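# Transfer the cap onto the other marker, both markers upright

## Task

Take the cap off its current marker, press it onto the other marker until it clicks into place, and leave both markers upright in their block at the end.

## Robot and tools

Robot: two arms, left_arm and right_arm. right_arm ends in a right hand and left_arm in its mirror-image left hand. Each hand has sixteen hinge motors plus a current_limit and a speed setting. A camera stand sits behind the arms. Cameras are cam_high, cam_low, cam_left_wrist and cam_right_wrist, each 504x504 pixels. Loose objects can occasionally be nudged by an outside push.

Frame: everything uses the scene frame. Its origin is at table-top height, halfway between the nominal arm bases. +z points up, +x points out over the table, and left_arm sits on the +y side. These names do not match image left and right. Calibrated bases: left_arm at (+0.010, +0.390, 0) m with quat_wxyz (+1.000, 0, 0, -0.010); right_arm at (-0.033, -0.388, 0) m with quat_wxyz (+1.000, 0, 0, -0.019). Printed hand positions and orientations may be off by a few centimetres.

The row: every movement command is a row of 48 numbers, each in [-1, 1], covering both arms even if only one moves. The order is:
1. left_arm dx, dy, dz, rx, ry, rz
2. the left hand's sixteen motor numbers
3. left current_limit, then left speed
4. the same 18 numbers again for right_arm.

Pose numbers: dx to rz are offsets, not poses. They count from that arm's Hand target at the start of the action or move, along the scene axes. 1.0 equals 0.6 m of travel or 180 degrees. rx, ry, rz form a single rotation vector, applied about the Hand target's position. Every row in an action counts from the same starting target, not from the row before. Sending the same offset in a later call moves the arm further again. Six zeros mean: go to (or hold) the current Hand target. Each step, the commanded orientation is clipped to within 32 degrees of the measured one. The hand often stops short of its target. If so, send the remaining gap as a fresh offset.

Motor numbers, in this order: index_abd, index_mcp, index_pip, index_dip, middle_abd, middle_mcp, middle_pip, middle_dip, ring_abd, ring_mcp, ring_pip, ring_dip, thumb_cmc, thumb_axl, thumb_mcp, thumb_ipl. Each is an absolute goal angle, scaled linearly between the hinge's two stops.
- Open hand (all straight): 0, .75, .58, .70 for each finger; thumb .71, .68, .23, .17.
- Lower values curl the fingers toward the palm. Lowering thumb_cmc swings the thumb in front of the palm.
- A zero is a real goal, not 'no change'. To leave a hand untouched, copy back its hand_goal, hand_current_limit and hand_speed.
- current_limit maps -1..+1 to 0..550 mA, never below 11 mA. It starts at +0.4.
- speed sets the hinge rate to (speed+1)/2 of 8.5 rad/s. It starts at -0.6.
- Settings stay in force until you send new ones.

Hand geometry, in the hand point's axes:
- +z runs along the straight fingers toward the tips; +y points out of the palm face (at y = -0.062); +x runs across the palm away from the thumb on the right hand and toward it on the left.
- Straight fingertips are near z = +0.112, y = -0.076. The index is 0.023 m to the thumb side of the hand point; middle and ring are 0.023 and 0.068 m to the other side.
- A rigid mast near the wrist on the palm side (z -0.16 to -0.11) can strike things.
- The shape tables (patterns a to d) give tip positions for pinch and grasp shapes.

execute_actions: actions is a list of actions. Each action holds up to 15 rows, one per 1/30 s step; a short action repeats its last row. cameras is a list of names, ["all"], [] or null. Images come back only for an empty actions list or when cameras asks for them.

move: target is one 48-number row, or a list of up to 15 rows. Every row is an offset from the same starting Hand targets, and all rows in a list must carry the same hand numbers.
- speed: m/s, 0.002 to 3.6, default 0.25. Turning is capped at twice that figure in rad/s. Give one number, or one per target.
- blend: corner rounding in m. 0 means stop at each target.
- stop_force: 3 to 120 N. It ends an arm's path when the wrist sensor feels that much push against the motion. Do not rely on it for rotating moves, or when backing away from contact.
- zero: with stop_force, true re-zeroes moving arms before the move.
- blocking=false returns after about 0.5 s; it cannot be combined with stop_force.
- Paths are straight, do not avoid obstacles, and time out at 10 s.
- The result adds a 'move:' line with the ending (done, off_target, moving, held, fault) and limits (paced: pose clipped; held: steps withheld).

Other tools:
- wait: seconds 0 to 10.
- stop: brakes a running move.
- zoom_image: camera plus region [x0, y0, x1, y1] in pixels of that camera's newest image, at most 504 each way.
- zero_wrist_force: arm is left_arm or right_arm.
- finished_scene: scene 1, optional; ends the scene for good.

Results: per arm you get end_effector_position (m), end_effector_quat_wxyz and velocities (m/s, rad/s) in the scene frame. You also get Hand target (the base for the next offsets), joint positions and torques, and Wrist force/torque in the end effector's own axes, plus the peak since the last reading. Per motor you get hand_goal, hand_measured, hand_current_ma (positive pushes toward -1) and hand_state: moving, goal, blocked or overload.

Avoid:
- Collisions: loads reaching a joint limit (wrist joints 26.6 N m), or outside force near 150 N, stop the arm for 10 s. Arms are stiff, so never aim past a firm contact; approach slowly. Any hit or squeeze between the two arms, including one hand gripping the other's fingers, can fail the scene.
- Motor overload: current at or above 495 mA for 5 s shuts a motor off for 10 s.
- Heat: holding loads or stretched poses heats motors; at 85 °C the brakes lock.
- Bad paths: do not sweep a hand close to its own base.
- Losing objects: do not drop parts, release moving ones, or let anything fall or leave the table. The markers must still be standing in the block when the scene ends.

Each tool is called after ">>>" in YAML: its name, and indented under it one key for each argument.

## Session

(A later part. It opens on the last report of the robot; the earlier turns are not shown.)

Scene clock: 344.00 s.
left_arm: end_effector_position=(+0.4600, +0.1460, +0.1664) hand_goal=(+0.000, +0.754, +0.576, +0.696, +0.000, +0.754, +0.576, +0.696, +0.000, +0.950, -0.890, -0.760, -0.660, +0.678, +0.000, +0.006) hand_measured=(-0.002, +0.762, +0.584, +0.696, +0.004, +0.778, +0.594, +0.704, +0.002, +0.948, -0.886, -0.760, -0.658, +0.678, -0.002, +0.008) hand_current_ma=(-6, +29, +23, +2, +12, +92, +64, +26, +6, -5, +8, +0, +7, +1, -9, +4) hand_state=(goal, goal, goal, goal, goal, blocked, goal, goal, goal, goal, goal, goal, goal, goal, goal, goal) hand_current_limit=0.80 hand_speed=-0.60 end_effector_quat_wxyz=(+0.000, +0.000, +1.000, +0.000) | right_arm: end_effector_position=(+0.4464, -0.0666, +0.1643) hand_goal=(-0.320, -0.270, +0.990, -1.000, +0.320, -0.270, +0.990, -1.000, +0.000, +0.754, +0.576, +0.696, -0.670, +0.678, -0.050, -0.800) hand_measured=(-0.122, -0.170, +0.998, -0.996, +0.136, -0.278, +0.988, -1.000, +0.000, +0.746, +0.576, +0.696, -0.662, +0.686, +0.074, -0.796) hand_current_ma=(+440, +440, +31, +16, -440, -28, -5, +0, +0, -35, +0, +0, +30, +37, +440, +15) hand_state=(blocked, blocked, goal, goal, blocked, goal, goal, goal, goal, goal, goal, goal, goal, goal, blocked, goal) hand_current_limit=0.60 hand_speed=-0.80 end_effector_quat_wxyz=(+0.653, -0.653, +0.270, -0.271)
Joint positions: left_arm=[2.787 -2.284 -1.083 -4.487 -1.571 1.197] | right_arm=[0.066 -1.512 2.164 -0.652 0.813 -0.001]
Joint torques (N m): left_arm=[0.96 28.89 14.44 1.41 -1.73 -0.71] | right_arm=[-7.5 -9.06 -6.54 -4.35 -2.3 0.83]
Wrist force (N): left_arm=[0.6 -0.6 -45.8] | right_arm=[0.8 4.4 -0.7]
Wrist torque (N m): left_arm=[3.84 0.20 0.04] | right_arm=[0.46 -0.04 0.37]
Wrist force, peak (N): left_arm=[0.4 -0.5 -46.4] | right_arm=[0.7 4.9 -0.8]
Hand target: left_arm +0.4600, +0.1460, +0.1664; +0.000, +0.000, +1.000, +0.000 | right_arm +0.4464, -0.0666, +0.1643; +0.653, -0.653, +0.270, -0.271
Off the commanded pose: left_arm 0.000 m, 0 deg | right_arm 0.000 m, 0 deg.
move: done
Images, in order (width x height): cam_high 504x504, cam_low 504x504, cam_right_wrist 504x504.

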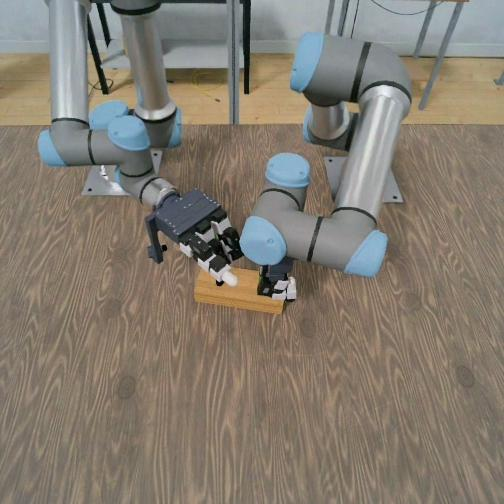

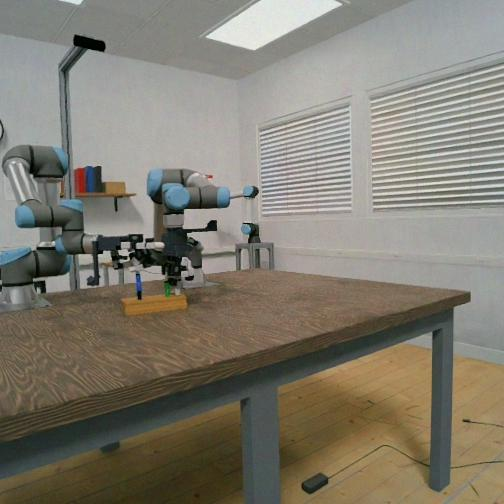

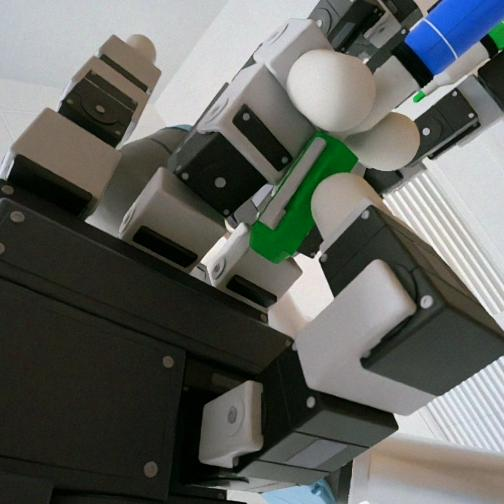

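>>> move:
  target: [0,0,0,0,0,0, 0,0.754,0.576,0.696, 0,0.754,0.576,0.696, 0,0.95,-0.89,-0.76, -0.66,0.678,0.0,0.0054, 0.8,-0.6, 0,0,0.008,0,0,0, -0.32,-0.27,0.99,-1.0, 0.32,-0.27,0.99,-1.0, 0,0.754,0.576,0.696, -0.67,0.678,-0.05,-0.80, 0.6,-0.8]
  speed: 0.015
  cameras: ["cam_right_wrist","cam_low","cam_high"]

>>> zoom_image:
  camera: "cam_low"
  region: [120, 262, 160, 302]

>>> zoom_image:
  camera: "cam_right_wrist"
  region: [254, 0, 504, 250]

>>> zoom_image:
  camera: "cam_high"
  region: [200, 250, 260, 310]

Scene clock: 347.10 s.
left_arm: end_effector_position=(+0.4600, +0.1460, +0.1664) hand_goal=(+0.000, +0.754, +0.576, +0.696, +0.000, +0.754, +0.576, +0.696, +0.000, +0.950, -0.890, -0.760, -0.660, +0.678, +0.000, +0.006) hand_measured=(-0.002, +0.762, +0.584, +0.696, +0.004, +0.778, +0.594, +0.704, +0.002, +0.948, -0.886, -0.760, -0.658, +0.678, -0.002, +0.008) hand_current_ma=(-6, +29, +23, +2, +12, +92, +64, +26, +6, -5, +8, +0, +7, +1, -9, +4) hand_state=(goal, goal, goal, goal, goal, blocked, goal, goal, goal, goal, goal, goal, goal, goal, goal, goal) hand_current_limit=0.80 hand_speed=-0.60 end_effector_quat_wxyz=(+0.000, +0.000, +1.000, +0.000) | right_arm: end_effector_position=(+0.4464, -0.0666, +0.1690) hand_goal=(-0.320, -0.270, +0.990, -1.000, +0.320, -0.270, +0.990, -1.000, +0.000, +0.754, +0.576, +0.696, -0.670, +0.678, -0.050, -0.800) hand_measured=(-0.122, -0.170, +0.998, -0.996, +0.136, -0.278, +0.988, -1.000, +0.000, +0.746, +0.576, +0.696, -0.662, +0.686, +0.074, -0.796) hand_current_ma=(+440, +440, +31, +16, -440, -28, -5, +0, +0, -35, +0, +0, +30, +37, +440, +15) hand_state=(blocked, blocked, goal, goal, blocked, goal, goal, goal, goal, goal, goal, goal, goal, goal, blocked, goal) hand_current_limit=0.60 hand_speed=-0.80 end_effector_quat_wxyz=(+0.653, -0.653, +0.270, -0.271)
Joint positions: left_arm=[2.787 -2.284 -1.083 -4.487 -1.571 1.197] | right_arm=[0.066 -1.52 2.157 -0.638 0.813 -0.001]
Joint torques (N m): left_arm=[1.08 28.17 13.17 1.31 -1.73 -0.61] | right_arm=[-7.6 -29.57 -28.57 1.17 -2.23 0.39]
Wrist force (N): left_arm=[0.4 -0.6 -45.9] | right_arm=[0.8 4.5 -1.1]
Wrist torque (N m): left_arm=[3.86 0.22 0.02] | right_arm=[0.49 -0.03 0.36]
Wrist force, peak (N): left_arm=[0.5 -0.7 -46.5] | right_arm=[0.7 4.8 -0.8]
Hand target: left_arm +0.4600, +0.1460, +0.1664; +0.000, +0.000, +1.000, +0.000 | right_arm +0.4464, -0.0666, +0.1691; +0.653, -0.653, +0.270, -0.271
Off the commanded pose: left_arm 0.000 m, 0 deg | right_arm 0.000 m, 0 deg.
move: done
Images, in order (width x height): cam_high 504x504, cam_low 504x504, cam_right_wrist 504x504.

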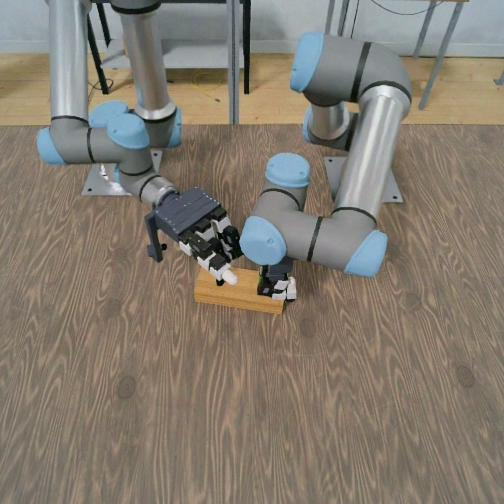

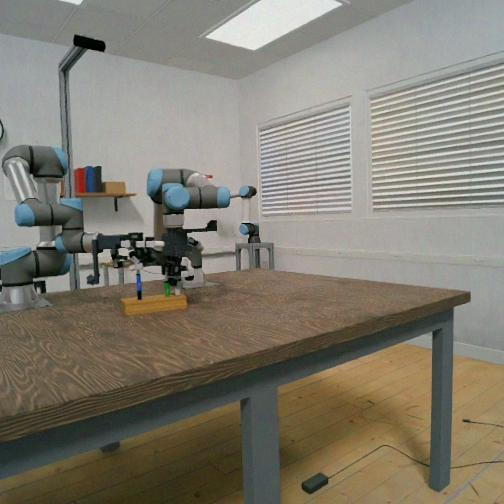

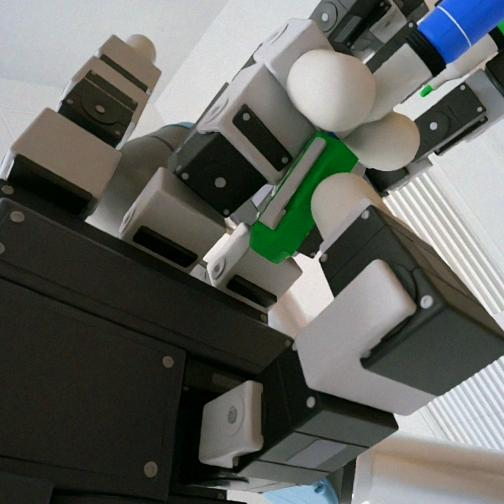

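Scaled by 12.600.

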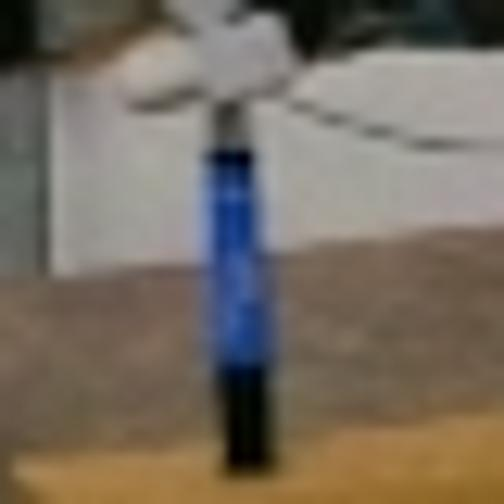

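Scaled by 2.016.

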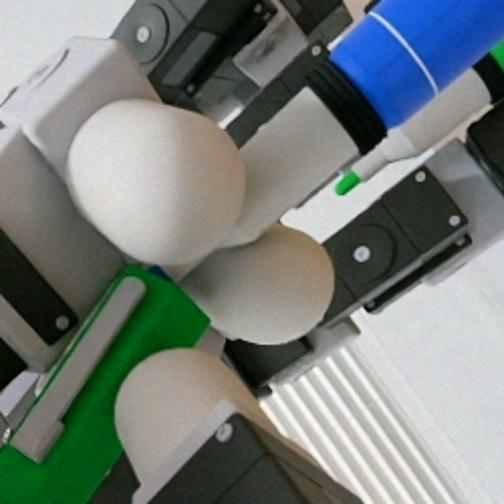

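Scaled by 8.400.

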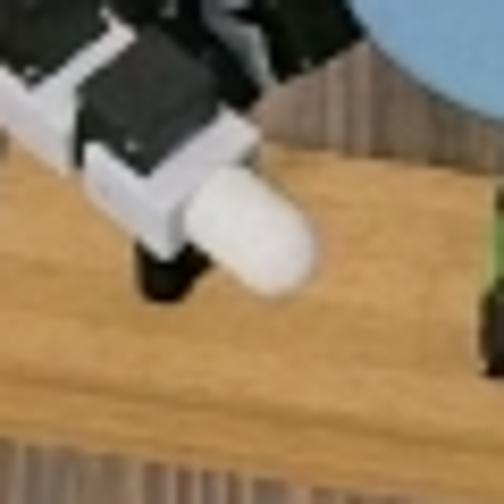

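>>> move:
  target:
    - [0,0,0.1167,0,0,0, 0,0.754,0.576,0.696, 0,0.754,0.576,0.696, 0,0.95,-0.89,-0.76, -0.66,0.678,0.0,0.0054, 0.8,-0.6, 0,0,0,0,0,0, -0.32,-0.27,0.99,-1.0, 0.32,-0.27,0.99,-1.0, 0,0.754,0.576,0.696, -0.67,0.678,-0.05,-0.80, 0.6,-0.8]
    - [0.2333,0.0067,0.1167,0,0,0, 0,0.754,0.576,0.696, 0,0.754,0.576,0.696, 0,0.95,-0.89,-0.76, -0.66,0.678,0.0,0.0054, 0.8,-0.6, 0,0,0,0,0,0, -0.32,-0.27,0.99,-1.0, 0.32,-0.27,0.99,-1.0, 0,0.754,0.576,0.696, -0.67,0.678,-0.05,-0.80, 0.6,-0.8]
    - [0.2333,-0.11,-0.019,-0.3154,0.1307,-0.2263, 0,0.754,0.576,0.696, 0,0.754,0.576,0.696, 0,0.95,-0.89,-0.76, -0.66,0.678,0.0,0.0054, 0.8,-0.6, 0,0,0,0,0,0, -0.32,-0.27,0.99,-1.0, 0.32,-0.27,0.99,-1.0, 0,0.754,0.576,0.696, -0.67,0.678,-0.05,-0.80, 0.6,-0.8]
  speed: [0.08,0.25,0.25]
  blend: [0.02,0.03,0]
  cameras: ["all"]

Scene clock: 364.70 s.
left_arm: end_effector_position=(+0.6000, +0.0800, +0.1550) hand_goal=(+0.000, +0.754, +0.576, +0.696, +0.000, +0.754, +0.576, +0.696, +0.000, +0.950, -0.890, -0.760, -0.660, +0.678, +0.000, +0.006) hand_measured=(-0.002, +0.746, +0.576, +0.696, +0.004, +0.748, +0.576, +0.698, +0.002, +0.954, -0.886, -0.760, -0.658, +0.678, -0.002, +0.008) hand_current_ma=(-2, -23, +1, +2, +7, -21, +1, +7, +6, +11, +8, +0, +6, +1, -9, +4) hand_state=(goal, goal, goal, goal, goal, goal, goal, goal, goal, goal, goal, goal, goal, goal, goal, goal) hand_current_limit=0.80 hand_speed=-0.60 end_effector_quat_wxyz=(-0.191, +0.332, +0.800, -0.462) | right_arm: end_effector_position=(+0.4464, -0.0666, +0.1691) hand_goal=(-0.320, -0.270, +0.990, -1.000, +0.320, -0.270, +0.990, -1.000, +0.000, +0.754, +0.576, +0.696, -0.670, +0.678, -0.050, -0.800) hand_measured=(-0.122, -0.170, +0.998, -0.996, +0.136, -0.278, +0.988, -1.000, +0.068, +0.774, +0.590, +0.702, -0.662, +0.686, +0.074, -0.796) hand_current_ma=(+440, +440, +31, +16, -440, -28, -5, +0, +258, +81, +53, +22, +30, +37, +440, +15) hand_state=(blocked, blocked, goal, goal, blocked, goal, goal, goal, blocked, goal, goal, goal, goal, goal, blocked, goal) hand_current_limit=0.60 hand_speed=-0.80 end_effector_quat_wxyz=(+0.653, -0.653, +0.270, -0.271)
Joint positions: left_arm=[3.048 -2.898 -0.231 -5.549 -0.827 2.581] | right_arm=[0.066 -1.52 2.157 -0.638 0.813 -0.001]
Joint torques (N m): left_arm=[2.16 46.88 9.58 -5.22 1.88 1.58] | right_arm=[-5.58 -25.37 -27.96 -0.83 -2 -1.16]
Wrist force (N): left_arm=[-3.5 4.5 -4.0] | right_arm=[-3.1 3.5 -9.5]
Wrist torque (N m): left_arm=[0.50 -0.43 -0.87] | right_arm=[1.30 0.16 -0.02]
Wrist force, peak (N): left_arm=[0.4 -0.6 -46.5] | right_arm=[-2.9 3.3 -9.9]
Hand target: left_arm +0.6000, +0.0800, +0.1550; -0.191, +0.332, +0.800, -0.462 | right_arm +0.4464, -0.0666, +0.1691; +0.653, -0.653, +0.270, -0.271
Off the commanded pose: left_arm 0.000 m, 0 deg | right_arm 0.000 m, 0 deg.
elbow stopped short (left arm): the move would have taken joint 3 (elbow) straighter than the controller allows.
move: done

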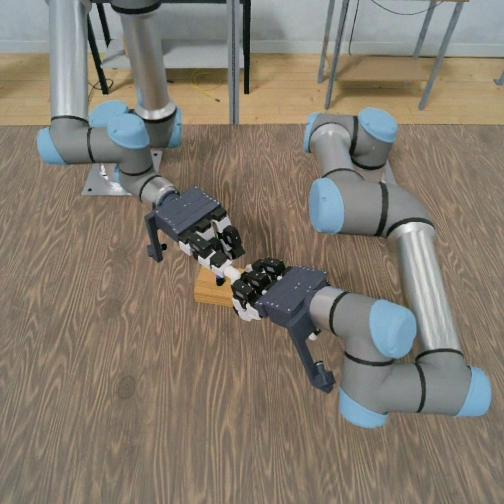

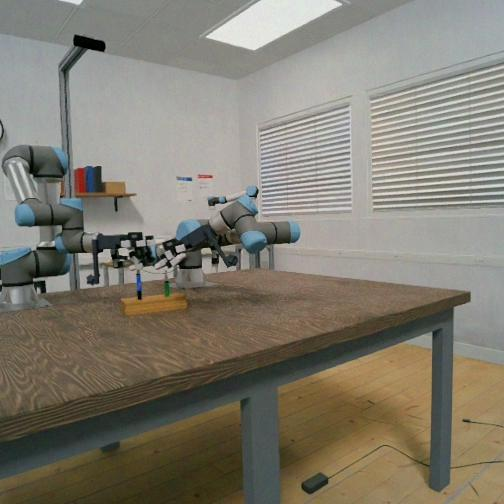

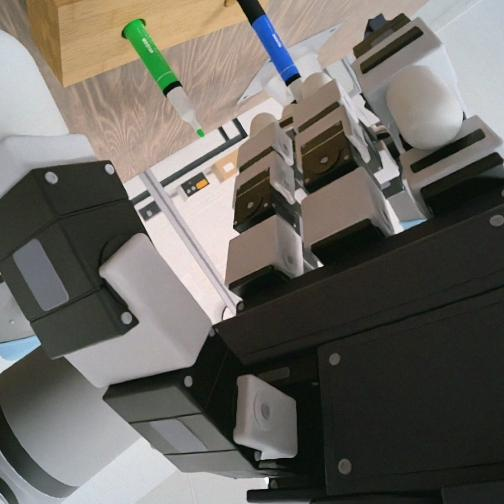

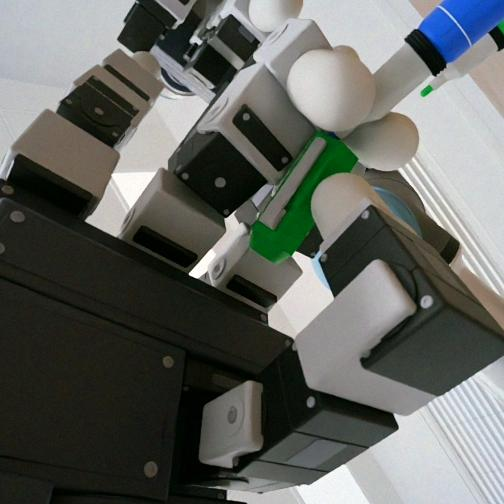

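>>> move:
  target: [0.05,0.09,0,0,0,0, 0,0.754,0.576,0.696, 0,0.754,0.576,0.696, 0,0.95,-0.89,-0.76, -0.66,0.678,0.0,0.0054, 0.8,-0.6, 0,0,0,0,0,0, -0.32,-0.27,0.99,-1.0, 0.32,-0.27,0.99,-1.0, 0,0.754,0.576,0.696, -0.67,0.678,-0.05,-0.80, 0.6,-0.8]
  speed: 0.15
  cameras: ["cam_low","cam_left_wrist"]

>>> zoom_image:
  camera: "cam_low"
  region: [90, 222, 180, 312]

Scene clock: 366.67 s.
left_arm: end_effector_position=(+0.6284, +0.1344, +0.1548) hand_goal=(+0.000, +0.754, +0.576, +0.696, +0.000, +0.754, +0.576, +0.696, +0.000, +0.950, -0.890, -0.760, -0.660, +0.678, +0.000, +0.006) hand_measured=(-0.002, +0.746, +0.576, +0.696, +0.004, +0.748, +0.576, +0.698, +0.002, +0.946, -0.886, -0.760, -0.658, +0.678, -0.002, +0.008) hand_current_ma=(-2, -24, +1, +2, +7, -22, +1, +7, +6, -12, +8, +0, +6, +1, -9, +4) hand_state=(goal, goal, goal, goal, goal, goal, goal, goal, goal, goal, goal, goal, goal, goal, goal, goal) hand_current_limit=0.80 hand_speed=-0.60 end_effector_quat_wxyz=(-0.178, +0.331, +0.799, -0.469) | right_arm: end_effector_position=(+0.4464, -0.0666, +0.1691) hand_goal=(-0.320, -0.270, +0.990, -1.000, +0.320, -0.270, +0.990, -1.000, +0.000, +0.754, +0.576, +0.696, -0.670, +0.678, -0.050, -0.800) hand_measured=(-0.122, -0.170, +0.998, -0.996, +0.136, -0.278, +0.988, -1.000, +0.004, +0.746, +0.576, +0.698, -0.662, +0.686, +0.074, -0.796) hand_current_ma=(+440, +440, +31, +16, -440, -28, -5, +0, +9, -30, +1, +7, +30, +37, +440, +15) hand_state=(blocked, blocked, goal, goal, blocked, goal, goal, goal, goal, goal, goal, goal, goal, goal, blocked, goal) hand_current_limit=0.60 hand_speed=-0.80 end_effector_quat_wxyz=(+0.653, -0.653, +0.270, -0.271)
Joint positions: left_arm=[3.131 -2.996 -0.035 -5.683 -0.864 2.662] | right_arm=[0.066 -1.52 2.157 -0.638 0.813 -0.001]
Joint torques (N m): left_arm=[5.47 46.15 27.92 -5.04 2.21 1.34] | right_arm=[-5.17 -17.98 -28.33 -4.35 -1.49 -1.19]
Wrist force (N): left_arm=[0.0 -2.0 2.8] | right_arm=[0.8 4.4 -0.7]
Wrist torque (N m): left_arm=[-0.33 0.05 -0.10] | right_arm=[0.44 -0.03 0.36]
Wrist force, peak (N): left_arm=[-3.4 4.6 -4.2] | right_arm=[-3.1 3.4 -9.5]
Hand target: left_arm +0.6300, +0.1340, +0.1550; -0.191, +0.332, +0.800, -0.462 | right_arm +0.4464, -0.0666, +0.1691; +0.653, -0.653, +0.270, -0.271
Off the commanded pose: left_arm 0.002 m, 2 deg | right_arm 0.000 m, 0 deg.
elbow stopped short (left arm): the move would have taken joint 3 (elbow) straighter than the controller allows.
move: done
Images, in order (width x height): cam_low 504x504, cam_left_wrist 504x504.

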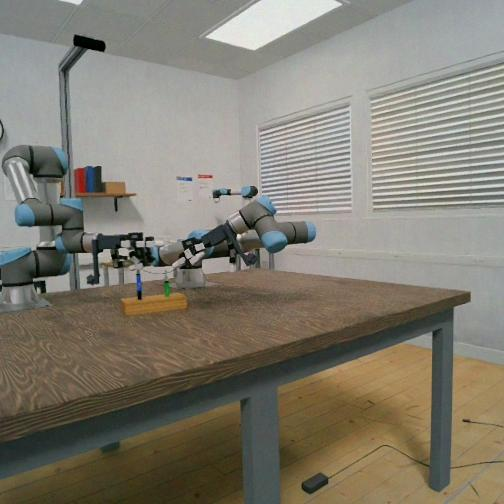

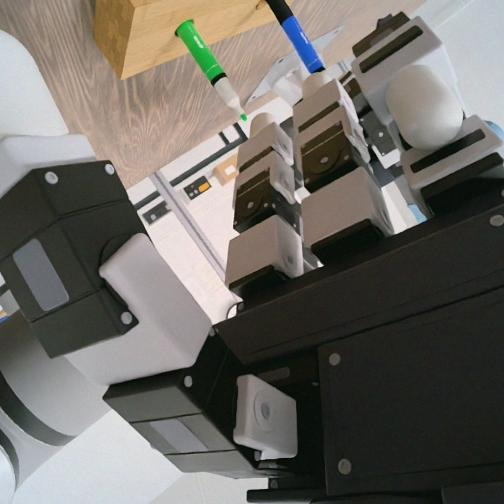

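Scaled by 5.600.

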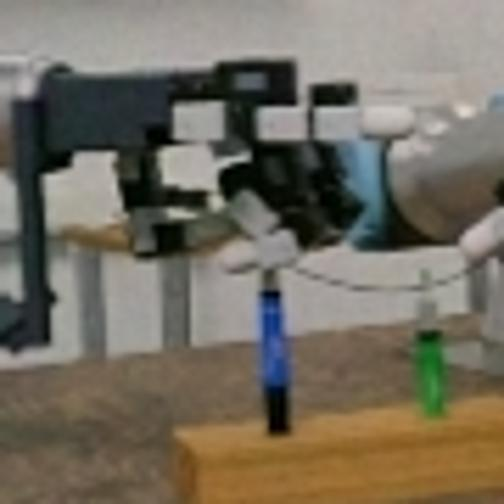

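>>> zoom_image:
  camera: "cam_left_wrist"
  region: [90, 0, 340, 130]

>>> zoom_image:
  camera: "cam_left_wrist"
  region: [250, 0, 330, 80]

Scaled by 2.016.

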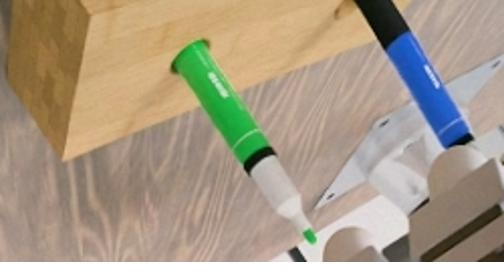

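Scaled by 6.300.

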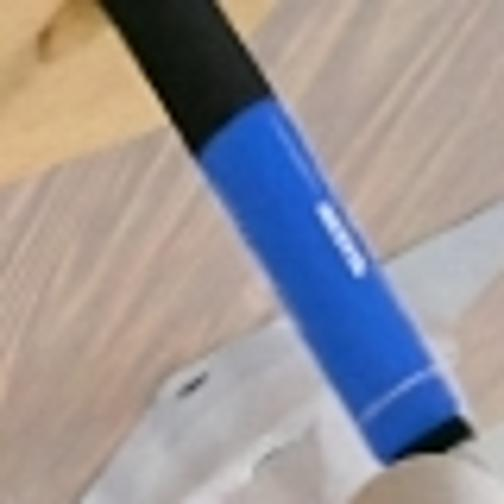

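>>> move:
  target: [-0.03,0.03,0.05,0.0786,-0.0786,0, 0,0.754,0.576,0.696, 0,0.754,0.576,0.696, 0,0.95,-0.89,-0.76, -0.66,0.678,0.0,0.0054, 0.8,-0.6, 0,0,0,0,0,0, -0.32,-0.27,0.99,-1.0, 0.32,-0.27,0.99,-1.0, 0,0.754,0.576,0.696, -0.67,0.678,-0.05,-0.80, 0.6,-0.8]
  speed: 0.25
  cameras: ["cam_left_wrist"]

>>> zoom_image:
  camera: "cam_left_wrist"
  region: [100, 0, 360, 180]

Scene clock: 369.40 s.
left_arm: end_effector_position=(+0.6120, +0.1520, +0.1850) hand_goal=(+0.000, +0.754, +0.576, +0.696, +0.000, +0.754, +0.576, +0.696, +0.000, +0.950, -0.890, -0.760, -0.660, +0.678, +0.000, +0.006) hand_measured=(-0.002, +0.746, +0.576, +0.696, +0.004, +0.748, +0.576, +0.698, +0.002, +0.946, -0.886, -0.760, -0.658, +0.678, -0.002, +0.008) hand_current_ma=(-2, -24, +1, +2, +7, -22, +1, +7, +6, -12, +8, +0, +6, +1, -9, +4) hand_state=(goal, goal, goal, goal, goal, goal, goal, goal, goal, goal, goal, goal, goal, goal, goal, goal) hand_current_limit=0.80 hand_speed=-0.60 end_effector_quat_wxyz=(-0.131, +0.360, +0.868, -0.316) | right_arm: end_effector_position=(+0.4464, -0.0666, +0.1691) hand_goal=(-0.320, -0.270, +0.990, -1.000, +0.320, -0.270, +0.990, -1.000, +0.000, +0.754, +0.576, +0.696, -0.670, +0.678, -0.050, -0.800) hand_measured=(-0.122, -0.170, +0.998, -0.996, +0.136, -0.278, +0.988, -1.000, +0.004, +0.746, +0.576, +0.698, -0.662, +0.686, +0.074, -0.796) hand_current_ma=(+440, +440, +31, +16, -440, -28, -5, +0, +9, -30, +1, +7, +30, +37, +440, +15) hand_state=(blocked, blocked, goal, goal, blocked, goal, goal, goal, goal, goal, goal, goal, goal, goal, blocked, goal) hand_current_limit=0.60 hand_speed=-0.80 end_effector_quat_wxyz=(+0.653, -0.653, +0.270, -0.271)
Joint positions: left_arm=[3.07 -2.728 -0.325 -5.295 -1.054 2.398] | right_arm=[0.066 -1.52 2.157 -0.638 0.813 -0.001]
Joint torques (N m): left_arm=[7.15 62.58 9.18 -0.83 2.22 1.36] | right_arm=[-4.72 -9.64 -26.52 -4.26 -0.4 -1.03]
Wrist force (N): left_arm=[-0.2 -1.0 1.9] | right_arm=[0.5 4.5 -1.1]
Wrist torque (N m): left_arm=[-0.07 0.12 -0.13] | right_arm=[0.47 0.00 0.34]
Wrist force, peak (N): left_arm=[-0.2 -2.0 3.1] | right_arm=[0.8 4.7 -1.3]
Hand target: left_arm +0.6120, +0.1520, +0.1850; -0.131, +0.360, +0.868, -0.316 | right_arm +0.4464, -0.0666, +0.1691; +0.653, -0.653, +0.270, -0.271
Off the commanded pose: left_arm 0.000 m, 0 deg | right_arm 0.000 m, 0 deg.
elbow stopped short (left arm): the move would have taken joint 3 (elbow) straighter than the controller allows.
move: done
Images, in order (width x height): cam_left_wrist 504x504.

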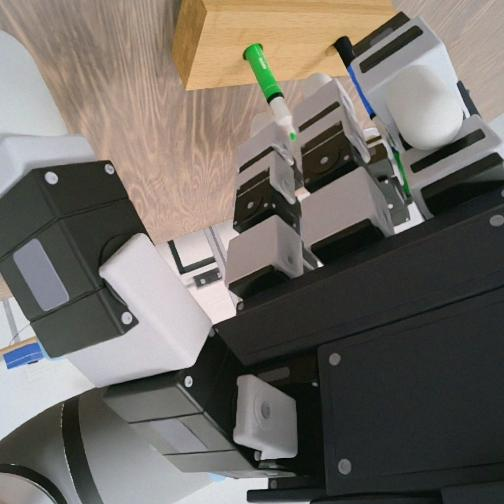

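Scaled by 1.938.

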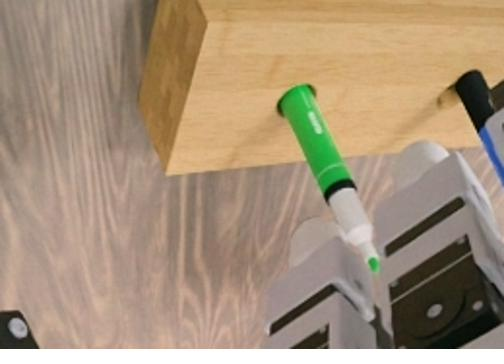

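>>> zoom_image:
  camera: "cam_left_wrist"
  region: [310, 20, 370, 80]

>>> zoom_image:
  camera: "cam_left_wrist"
  region: [230, 0, 420, 190]

Scaled by 8.400.

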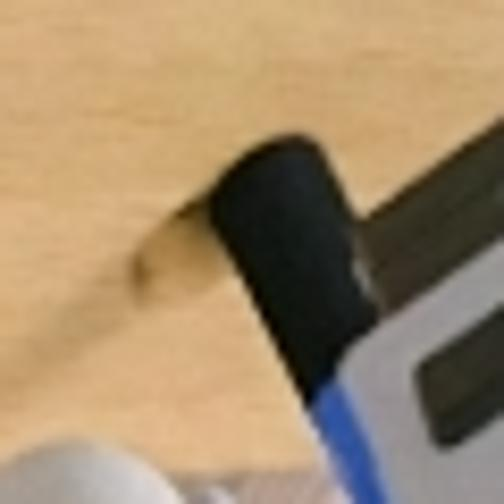

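Scaled by 2.653.

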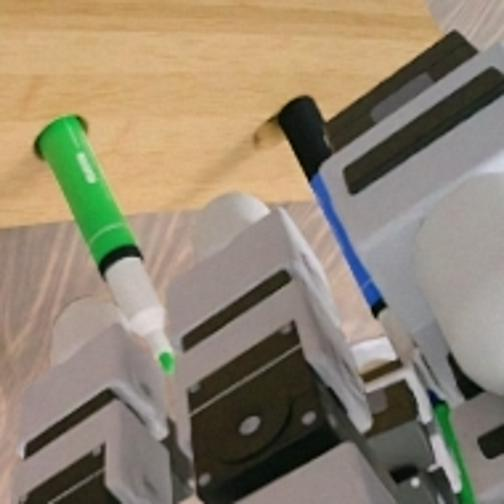

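>>> move:
  target:
    - [0,0,0,0,0,0, 0.1,0.754,0.576,0.696, -0.25,0.754,0.576,0.696, 0,0.95,-0.89,-0.76, -0.66,0.678,0.0,0.0054, 0.8,-0.6, 0,0,0,0,0,0, -0.32,-0.27,0.99,-1.0, 0.32,-0.27,0.99,-1.0, 0,0.95,-0.89,-0.76, -0.67,0.678,-0.05,-0.80, 0.6,-0.8]
    - [-0.015,-0.115,-0.06,-0.0786,0.0786,0, 0.1,0.754,0.576,0.696, -0.25,0.754,0.576,0.696, 0,0.95,-0.89,-0.76, -0.66,0.678,0.0,0.0054, 0.8,-0.6, 0,0,0,0,0,0, -0.32,-0.27,0.99,-1.0, 0.32,-0.27,0.99,-1.0, 0,0.95,-0.89,-0.76, -0.67,0.678,-0.05,-0.80, 0.6,-0.8]
  speed: 0.15
  stop_force: 8
  cameras: ["all"]

Scene clock: 375.87 s.
left_arm: end_effector_position=(+0.6030, +0.0830, +0.1490) hand_goal=(+0.100, +0.754, +0.576, +0.696, -0.250, +0.754, +0.576, +0.696, +0.000, +0.950, -0.890, -0.760, -0.660, +0.678, +0.000, +0.006) hand_measured=(+0.096, +0.746, +0.576, +0.696, -0.246, +0.748, +0.576, +0.698, +0.002, +0.946, -0.886, -0.760, -0.658, +0.678, -0.002, +0.008) hand_current_ma=(-9, -24, +1, +2, +12, -22, +1, +7, +6, -12, +8, +0, +6, +1, -9, +4) hand_state=(goal, goal, goal, goal, goal, goal, goal, goal, goal, goal, goal, goal, goal, goal, goal, goal) hand_current_limit=0.80 hand_speed=-0.60 end_effector_quat_wxyz=(-0.191, +0.332, +0.800, -0.462) | right_arm: end_effector_position=(+0.4464, -0.0666, +0.1691) hand_goal=(-0.320, -0.270, +0.990, -1.000, +0.320, -0.270, +0.990, -1.000, +0.000, +0.950, -0.890, -0.760, -0.670, +0.678, -0.050, -0.800) hand_measured=(-0.122, -0.170, +0.998, -0.996, +0.136, -0.278, +0.988, -1.000, +0.004, +0.932, -0.888, -0.756, -0.662, +0.686, +0.074, -0.796) hand_current_ma=(+440, +440, +31, +16, -440, -28, -5, +0, +9, -75, +8, +10, +30, +37, +440, +15) hand_state=(blocked, blocked, goal, goal, blocked, goal, goal, goal, goal, goal, goal, goal, goal, goal, blocked, goal) hand_current_limit=0.60 hand_speed=-0.80 end_effector_quat_wxyz=(+0.653, -0.653, +0.270, -0.271)
Joint positions: left_arm=[3.052 -2.917 -0.208 -5.556 -0.83 2.586] | right_arm=[0.066 -1.52 2.157 -0.638 0.813 -0.001]
Joint torques (N m): left_arm=[-6.14 46.31 27.24 -4.86 2.23 1.29] | right_arm=[-3.48 -9.28 -24.83 -3.93 1.48 -0.98]
Wrist force (N): left_arm=[0.2 -1.8 2.1] | right_arm=[0.6 4.6 -1.0]
Wrist torque (N m): left_arm=[-0.30 0.03 -0.07] | right_arm=[0.50 -0.01 0.36]
Wrist force, peak (N): left_arm=[0.0 -1.6 2.7] | right_arm=[0.4 4.9 -0.9]
Hand target: left_arm +0.6030, +0.0830, +0.1490; -0.191, +0.332, +0.800, -0.462 | right_arm +0.4464, -0.0666, +0.1691; +0.653, -0.653, +0.270, -0.271
Off the commanded pose: left_arm 0.000 m, 0 deg | right_arm 0.000 m, 0 deg.
move: done

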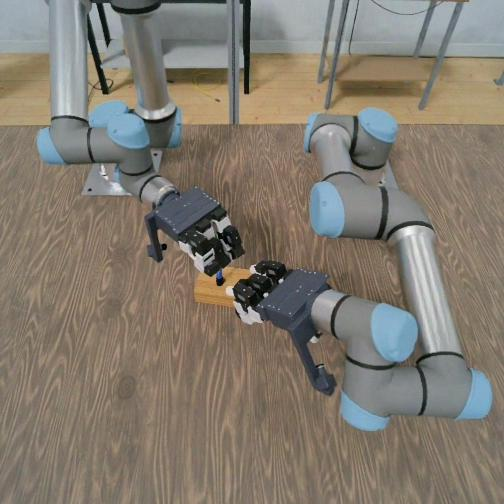

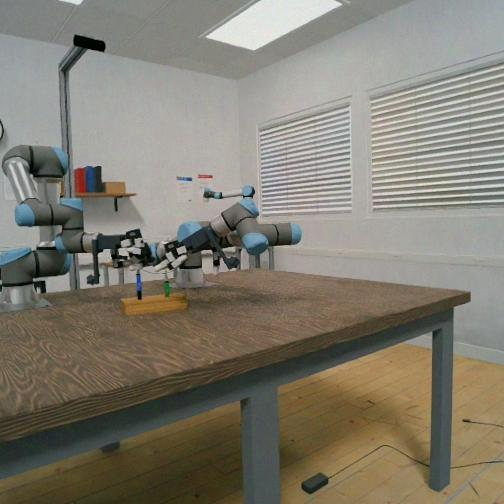

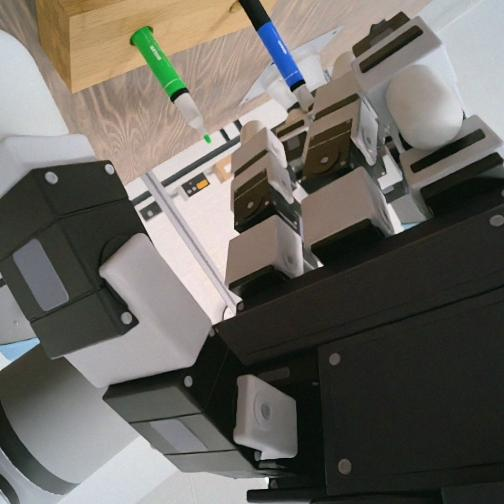

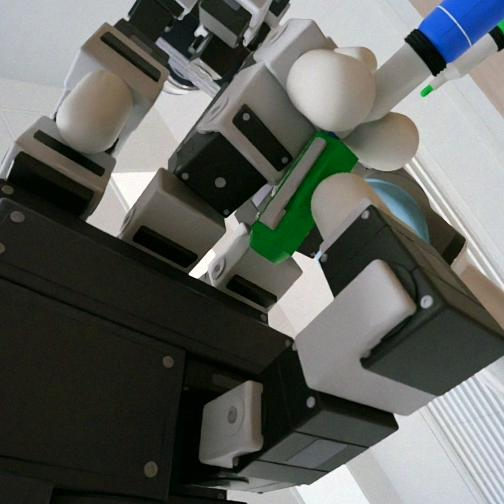

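>>> move:
  target: [-0.051,-0.051,-0.0417,0,0,0, 0.1,0.754,0.576,0.696, -0.25,0.754,0.576,0.696, 0,0.95,-0.89,-0.76, -0.66,0.678,0.0,0.0054, 0.8,-0.6, 0,0,0,0,0,0, -0.32,-0.27,0.99,-1.0, 0.32,-0.27,0.99,-1.0, 0,0.95,-0.89,-0.76, -0.67,0.678,-0.05,-0.80, 0.6,-0.8]
  speed: 0.1
  stop_force: 6
  cameras: ["cam_low","cam_left_wrist","cam_right_wrist"]

>>> zoom_image:
  camera: "cam_left_wrist"
  region: [200, 0, 400, 160]

>>> zoom_image:
  camera: "cam_low"
  region: [100, 222, 200, 312]

Scene clock: 378.57 s.
left_arm: end_effector_position=(+0.5724, +0.0524, +0.1240) hand_goal=(+0.100, +0.754, +0.576, +0.696, -0.250, +0.754, +0.576, +0.696, +0.000, +0.950, -0.890, -0.760, -0.660, +0.678, +0.000, +0.006) hand_measured=(+0.096, +0.746, +0.576, +0.696, -0.246, +0.748, +0.576, +0.698, +0.002, +0.946, -0.886, -0.760, -0.658, +0.678, -0.002, +0.008) hand_current_ma=(-9, -24, +1, +2, +11, -22, +1, +7, +6, -12, +8, +0, +6, +1, -9, +4) hand_state=(goal, goal, goal, goal, goal, goal, goal, goal, goal, goal, goal, goal, goal, goal, goal, goal) hand_current_limit=0.80 hand_speed=-0.60 end_effector_quat_wxyz=(-0.191, +0.332, +0.800, -0.462) | right_arm: end_effector_position=(+0.4464, -0.0666, +0.1691) hand_goal=(-0.320, -0.270, +0.990, -1.000, +0.320, -0.270, +0.990, -1.000, +0.000, +0.950, -0.890, -0.760, -0.670, +0.678, -0.050, -0.800) hand_measured=(-0.122, -0.170, +0.998, -0.996, +0.136, -0.278, +0.988, -1.000, +0.004, +0.932, -0.888, -0.756, -0.662, +0.686, +0.074, -0.796) hand_current_ma=(+440, +440, +31, +16, -440, -28, -5, +0, +9, -75, +8, +10, +30, +37, +440, +15) hand_state=(blocked, blocked, goal, goal, blocked, goal, goal, goal, goal, goal, goal, goal, goal, goal, blocked, goal) hand_current_limit=0.60 hand_speed=-0.80 end_effector_quat_wxyz=(+0.653, -0.653, +0.270, -0.271)
Joint positions: left_arm=[3.005 -2.806 -0.493 -5.351 -0.796 2.541] | right_arm=[0.066 -1.52 2.157 -0.638 0.813 -0.001]
Joint torques (N m): left_arm=[-6.61 65.45 9.53 -0.71 2.19 -1.41] | right_arm=[-3.76 -9.24 -23.7 -3.49 2.51 -0.95]
Wrist force (N): left_arm=[-0.4 -1.8 2.4] | right_arm=[0.7 4.3 -0.6]
Wrist torque (N m): left_arm=[-0.28 0.07 -0.05] | right_arm=[0.41 -0.02 0.34]
Wrist force, peak (N): left_arm=[-0.2 -1.9 3.1] | right_arm=[0.9 4.9 -0.8]
Hand target: left_arm +0.5724, +0.0524, +0.1240; -0.191, +0.332, +0.800, -0.462 | right_arm +0.4464, -0.0666, +0.1691; +0.653, -0.653, +0.270, -0.271
Off the commanded pose: left_arm 0.000 m, 0 deg | right_arm 0.000 m, 0 deg.
move: done
Images, in order (width x height): cam_low 504x504, cam_left_wrist 504x504, cam_right_wrist 504x504.

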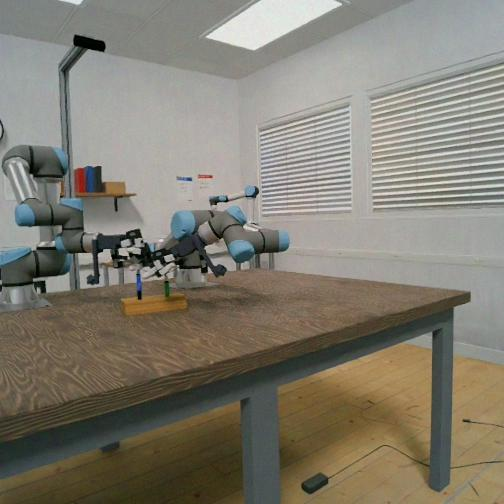

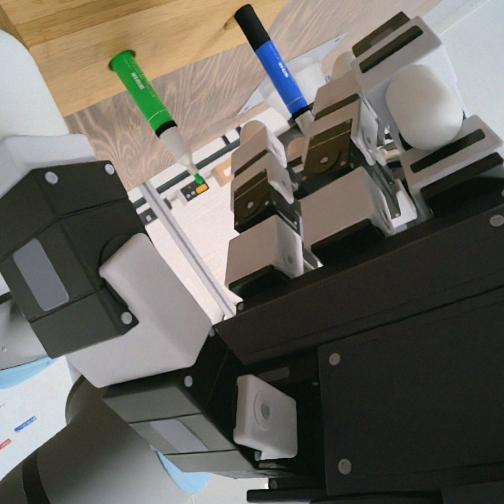

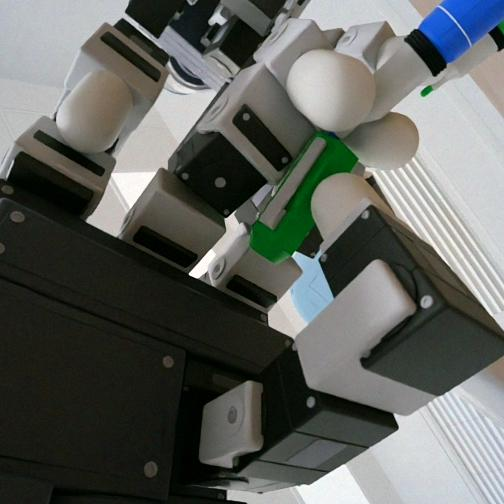

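Scaled by 2.520.

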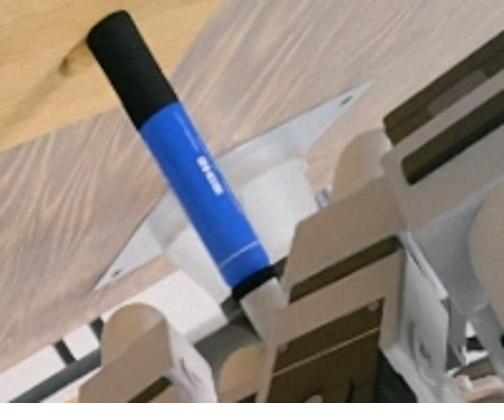

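Scaled by 5.040.

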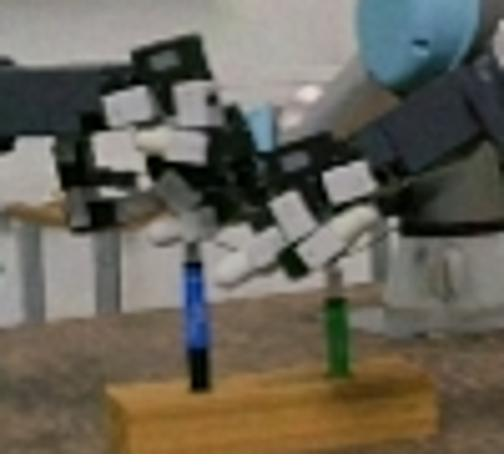

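>>> move:
  target: [-0.0408,-0.0408,-0.0333,0,0,0, 0.1,0.754,0.576,0.696, -0.25,0.754,0.576,0.696, 0,0.95,-0.89,-0.76, -0.66,0.678,0.0,0.0054, 0.8,-0.6, 0,0,0,0,0,0, -0.32,-0.27,0.99,-1.0, 0.32,-0.27,0.99,-1.0, 0,0.95,-0.89,-0.76, -0.67,0.678,-0.05,-0.80, 0.6,-0.8]
  speed: 0.08
  stop_force: 5
  cameras: ["cam_low","cam_left_wrist","cam_right_wrist"]

>>> zoom_image:
  camera: "cam_left_wrist"
  region: [200, 0, 400, 160]

>>> zoom_image:
  camera: "cam_low"
  region: [100, 222, 200, 312]

Scene clock: 381.07 s.
left_arm: end_effector_position=(+0.5479, +0.0280, +0.1040) hand_goal=(+0.100, +0.754, +0.576, +0.696, -0.250, +0.754, +0.576, +0.696, +0.000, +0.950, -0.890, -0.760, -0.660, +0.678, +0.000, +0.006) hand_measured=(+0.096, +0.692, +0.576, +0.696, -0.246, +0.748, +0.576, +0.698, +0.002, +0.946, -0.886, -0.760, -0.658, +0.678, -0.002, +0.008) hand_current_ma=(-9, -266, +1, +2, +11, -22, +1, +7, +6, -12, +8, +0, +6, +1, -9, +4) hand_state=(goal, blocked, goal, goal, goal, goal, goal, goal, goal, goal, goal, goal, goal, goal, goal, goal) hand_current_limit=0.80 hand_speed=-0.60 end_effector_quat_wxyz=(-0.191, +0.332, +0.800, -0.462) | right_arm: end_effector_position=(+0.4464, -0.0666, +0.1691) hand_goal=(-0.320, -0.270, +0.990, -1.000, +0.320, -0.270, +0.990, -1.000, +0.000, +0.950, -0.890, -0.760, -0.670, +0.678, -0.050, -0.800) hand_measured=(-0.122, -0.184, +1.000, -0.996, +0.136, -0.290, +0.986, -1.000, +0.004, +0.932, -0.888, -0.756, -0.662, +0.686, +0.074, -0.794) hand_current_ma=(+440, +412, +34, +16, -440, -79, -13, +0, +9, -75, +8, +10, +30, +37, +440, +29) hand_state=(blocked, blocked, goal, goal, blocked, goal, goal, goal, goal, goal, goal, goal, goal, goal, blocked, goal) hand_current_limit=0.60 hand_speed=-0.80 end_effector_quat_wxyz=(+0.653, -0.653, +0.270, -0.271)
Joint positions: left_arm=[2.965 -2.767 -0.619 -5.236 -0.768 2.501] | right_arm=[0.066 -1.52 2.157 -0.638 0.813 -0.001]
Joint torques (N m): left_arm=[-10.35 66.33 9.8 -2 3.53 -1.76] | right_arm=[-2.67 -9.83 -23.5 -2.88 2.52 -0.88]
Wrist force (N): left_arm=[-1.6 6.4 -2.6] | right_arm=[-0.1 0.2 -9.3]
Wrist torque (N m): left_arm=[0.13 0.26 0.03] | right_arm=[0.67 -0.27 0.45]
Wrist force, peak (N): left_arm=[-1.6 7.0 -2.5] | right_arm=[-0.3 0.7 -9.5]
Hand target: left_arm +0.5479, +0.0280, +0.1040; -0.191, +0.332, +0.800, -0.462 | right_arm +0.4464, -0.0666, +0.1691; +0.653, -0.653, +0.270, -0.271
Off the commanded pose: left_arm 0.000 m, 0 deg | right_arm 0.000 m, 0 deg.
move: contact (left_arm)
Images, in order (width x height): cam_low 504x504, cam_left_wrist 504x504, cam_right_wrist 504x504.

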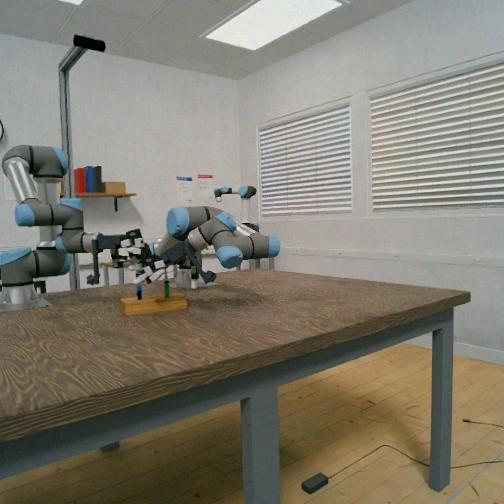

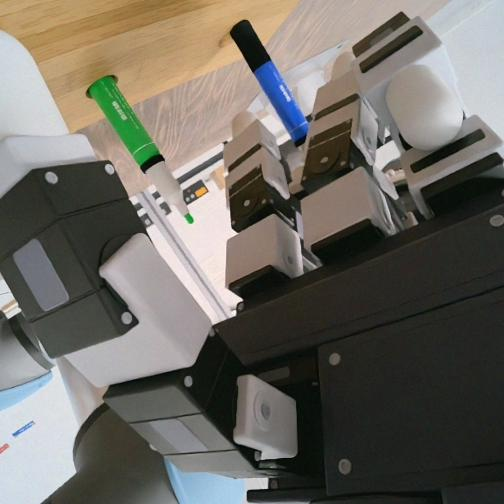

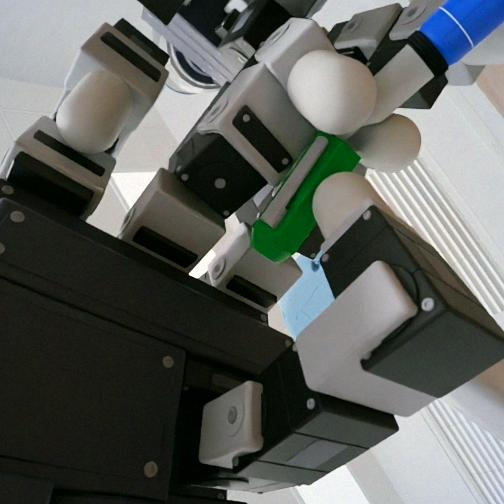

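Scaled by 2.520.

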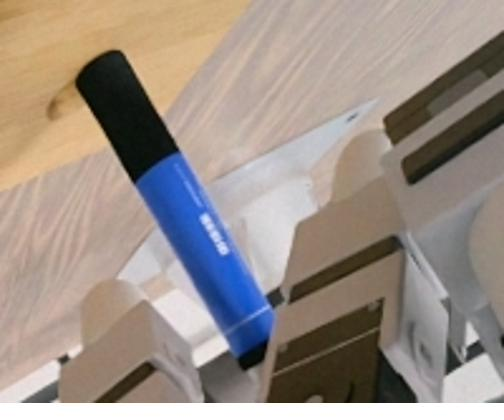

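Scaled by 5.040.

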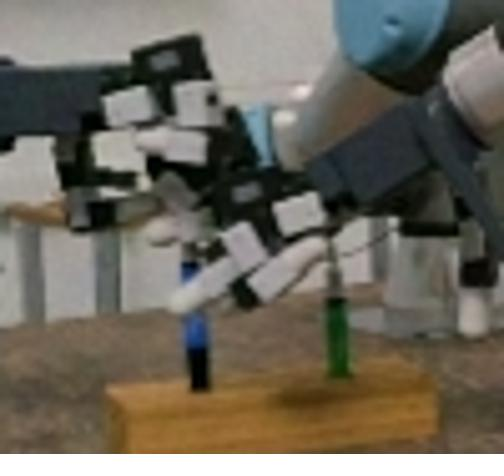

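>>> move:
  target:
    - [0.004,0.004,-0.05,0,0,0, 0.1,0.754,0.576,0.696, -0.25,0.754,0.576,0.696, 0,0.95,-0.89,-0.76, -0.66,0.678,0.0,0.0054, 0.8,-0.6, 0,0,0,0,0,0, -0.32,-0.27,0.99,-1.0, 0.32,-0.27,0.99,-1.0, 0,0.95,-0.89,-0.76, -0.67,0.678,-0.05,-0.80, 0.6,-0.8]
  speed: 0.08
  cameras: ["cam_low","cam_left_wrist","cam_right_wrist"]

>>> zoom_image:
  camera: "cam_left_wrist"
  region: [200, 0, 400, 160]

>>> zoom_image:
  camera: "cam_low"
  region: [100, 222, 200, 312]

Scene clock: 383.17 s.
left_arm: end_effector_position=(+0.5503, +0.0304, +0.0742) hand_goal=(+0.100, +0.754, +0.576, +0.696, -0.250, +0.754, +0.576, +0.696, +0.000, +0.950, -0.890, -0.760, -0.660, +0.678, +0.000, +0.006) hand_measured=(+0.096, +0.732, +0.576, +0.696, -0.246, +0.748, +0.576, +0.698, +0.002, +0.946, -0.886, -0.760, -0.658, +0.678, -0.002, +0.008) hand_current_ma=(-9, -85, +1, +2, +11, -22, +1, +7, +6, -12, +8, +0, +6, +1, -9, +4) hand_state=(goal, blocked, goal, goal, goal, goal, goal, goal, goal, goal, goal, goal, goal, goal, goal, goal) hand_current_limit=0.80 hand_speed=-0.60 end_effector_quat_wxyz=(-0.191, +0.332, +0.800, -0.462) | right_arm: end_effector_position=(+0.4464, -0.0666, +0.1691) hand_goal=(-0.320, -0.270, +0.990, -1.000, +0.320, -0.270, +0.990, -1.000, +0.000, +0.950, -0.890, -0.760, -0.670, +0.678, -0.050, -0.800) hand_measured=(-0.122, -0.184, +0.990, -0.996, +0.136, -0.292, +0.984, -1.000, +0.004, +0.932, -0.888, -0.756, -0.662, +0.686, +0.074, -0.794) hand_current_ma=(+440, +411, -2, +16, -440, -89, -18, +0, +9, -75, +8, +10, +30, +37, +440, +31) hand_state=(blocked, blocked, goal, goal, blocked, blocked, goal, goal, goal, goal, goal, goal, goal, goal, blocked, goal) hand_current_limit=0.60 hand_speed=-0.80 end_effector_quat_wxyz=(+0.653, -0.653, +0.270, -0.271)
Joint positions: left_arm=[2.969 -2.803 -0.624 -5.197 -0.77 2.505] | right_arm=[0.066 -1.52 2.157 -0.638 0.813 -0.001]
Joint torques (N m): left_arm=[6.24 42.91 26.47 -0.99 -0.89 1.44] | right_arm=[-3.27 -11.84 -21.54 -2.28 2.5 -0.8]
Wrist force (N): left_arm=[-0.5 -1.7 2.5] | right_arm=[0.9 4.5 -0.7]
Wrist torque (N m): left_arm=[-0.21 0.09 -0.15] | right_arm=[0.46 -0.05 0.37]
Wrist force, peak (N): left_arm=[-1.5 6.8 -2.5] | right_arm=[-0.3 0.2 -9.5]
Hand target: left_arm +0.5503, +0.0304, +0.0740; -0.191, +0.332, +0.800, -0.462 | right_arm +0.4464, -0.0666, +0.1691; +0.653, -0.653, +0.270, -0.271
Off the commanded pose: left_arm 0.000 m, 0 deg | right_arm 0.000 m, 0 deg.
move: done
Images, in order (width x height): cam_low 504x504, cam_left_wrist 504x504, cam_right_wrist 504x504.

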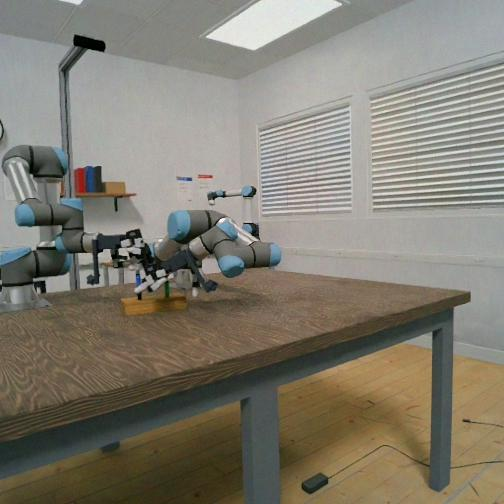

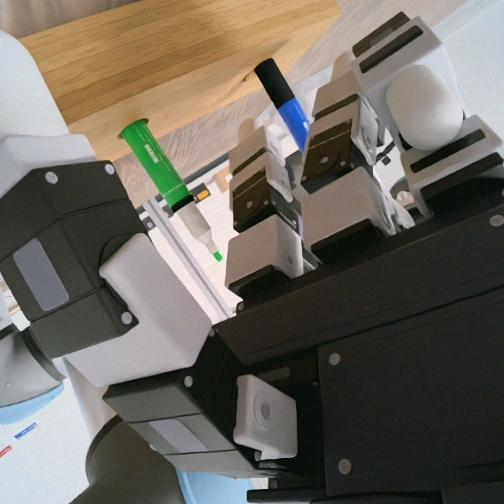

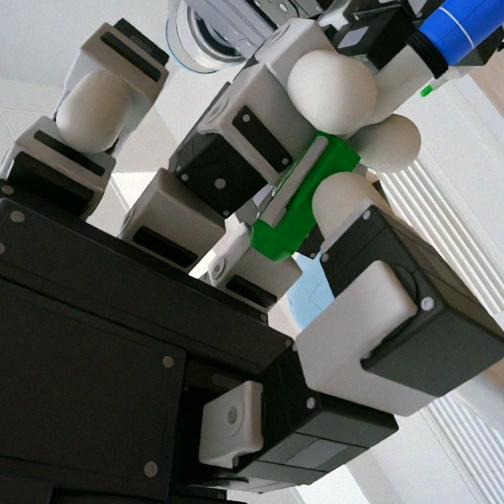

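Scaled by 2.520.

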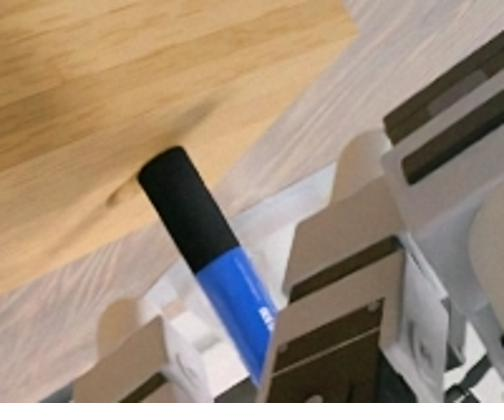

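Scaled by 5.040.

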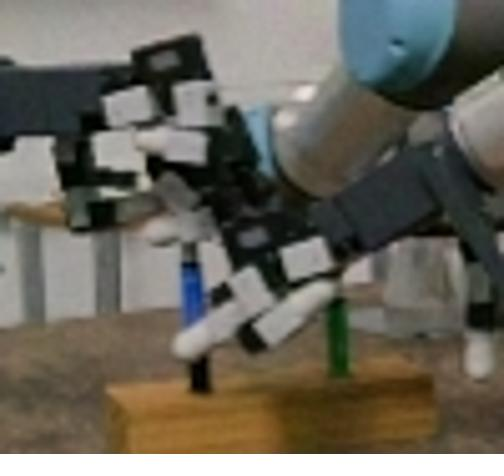

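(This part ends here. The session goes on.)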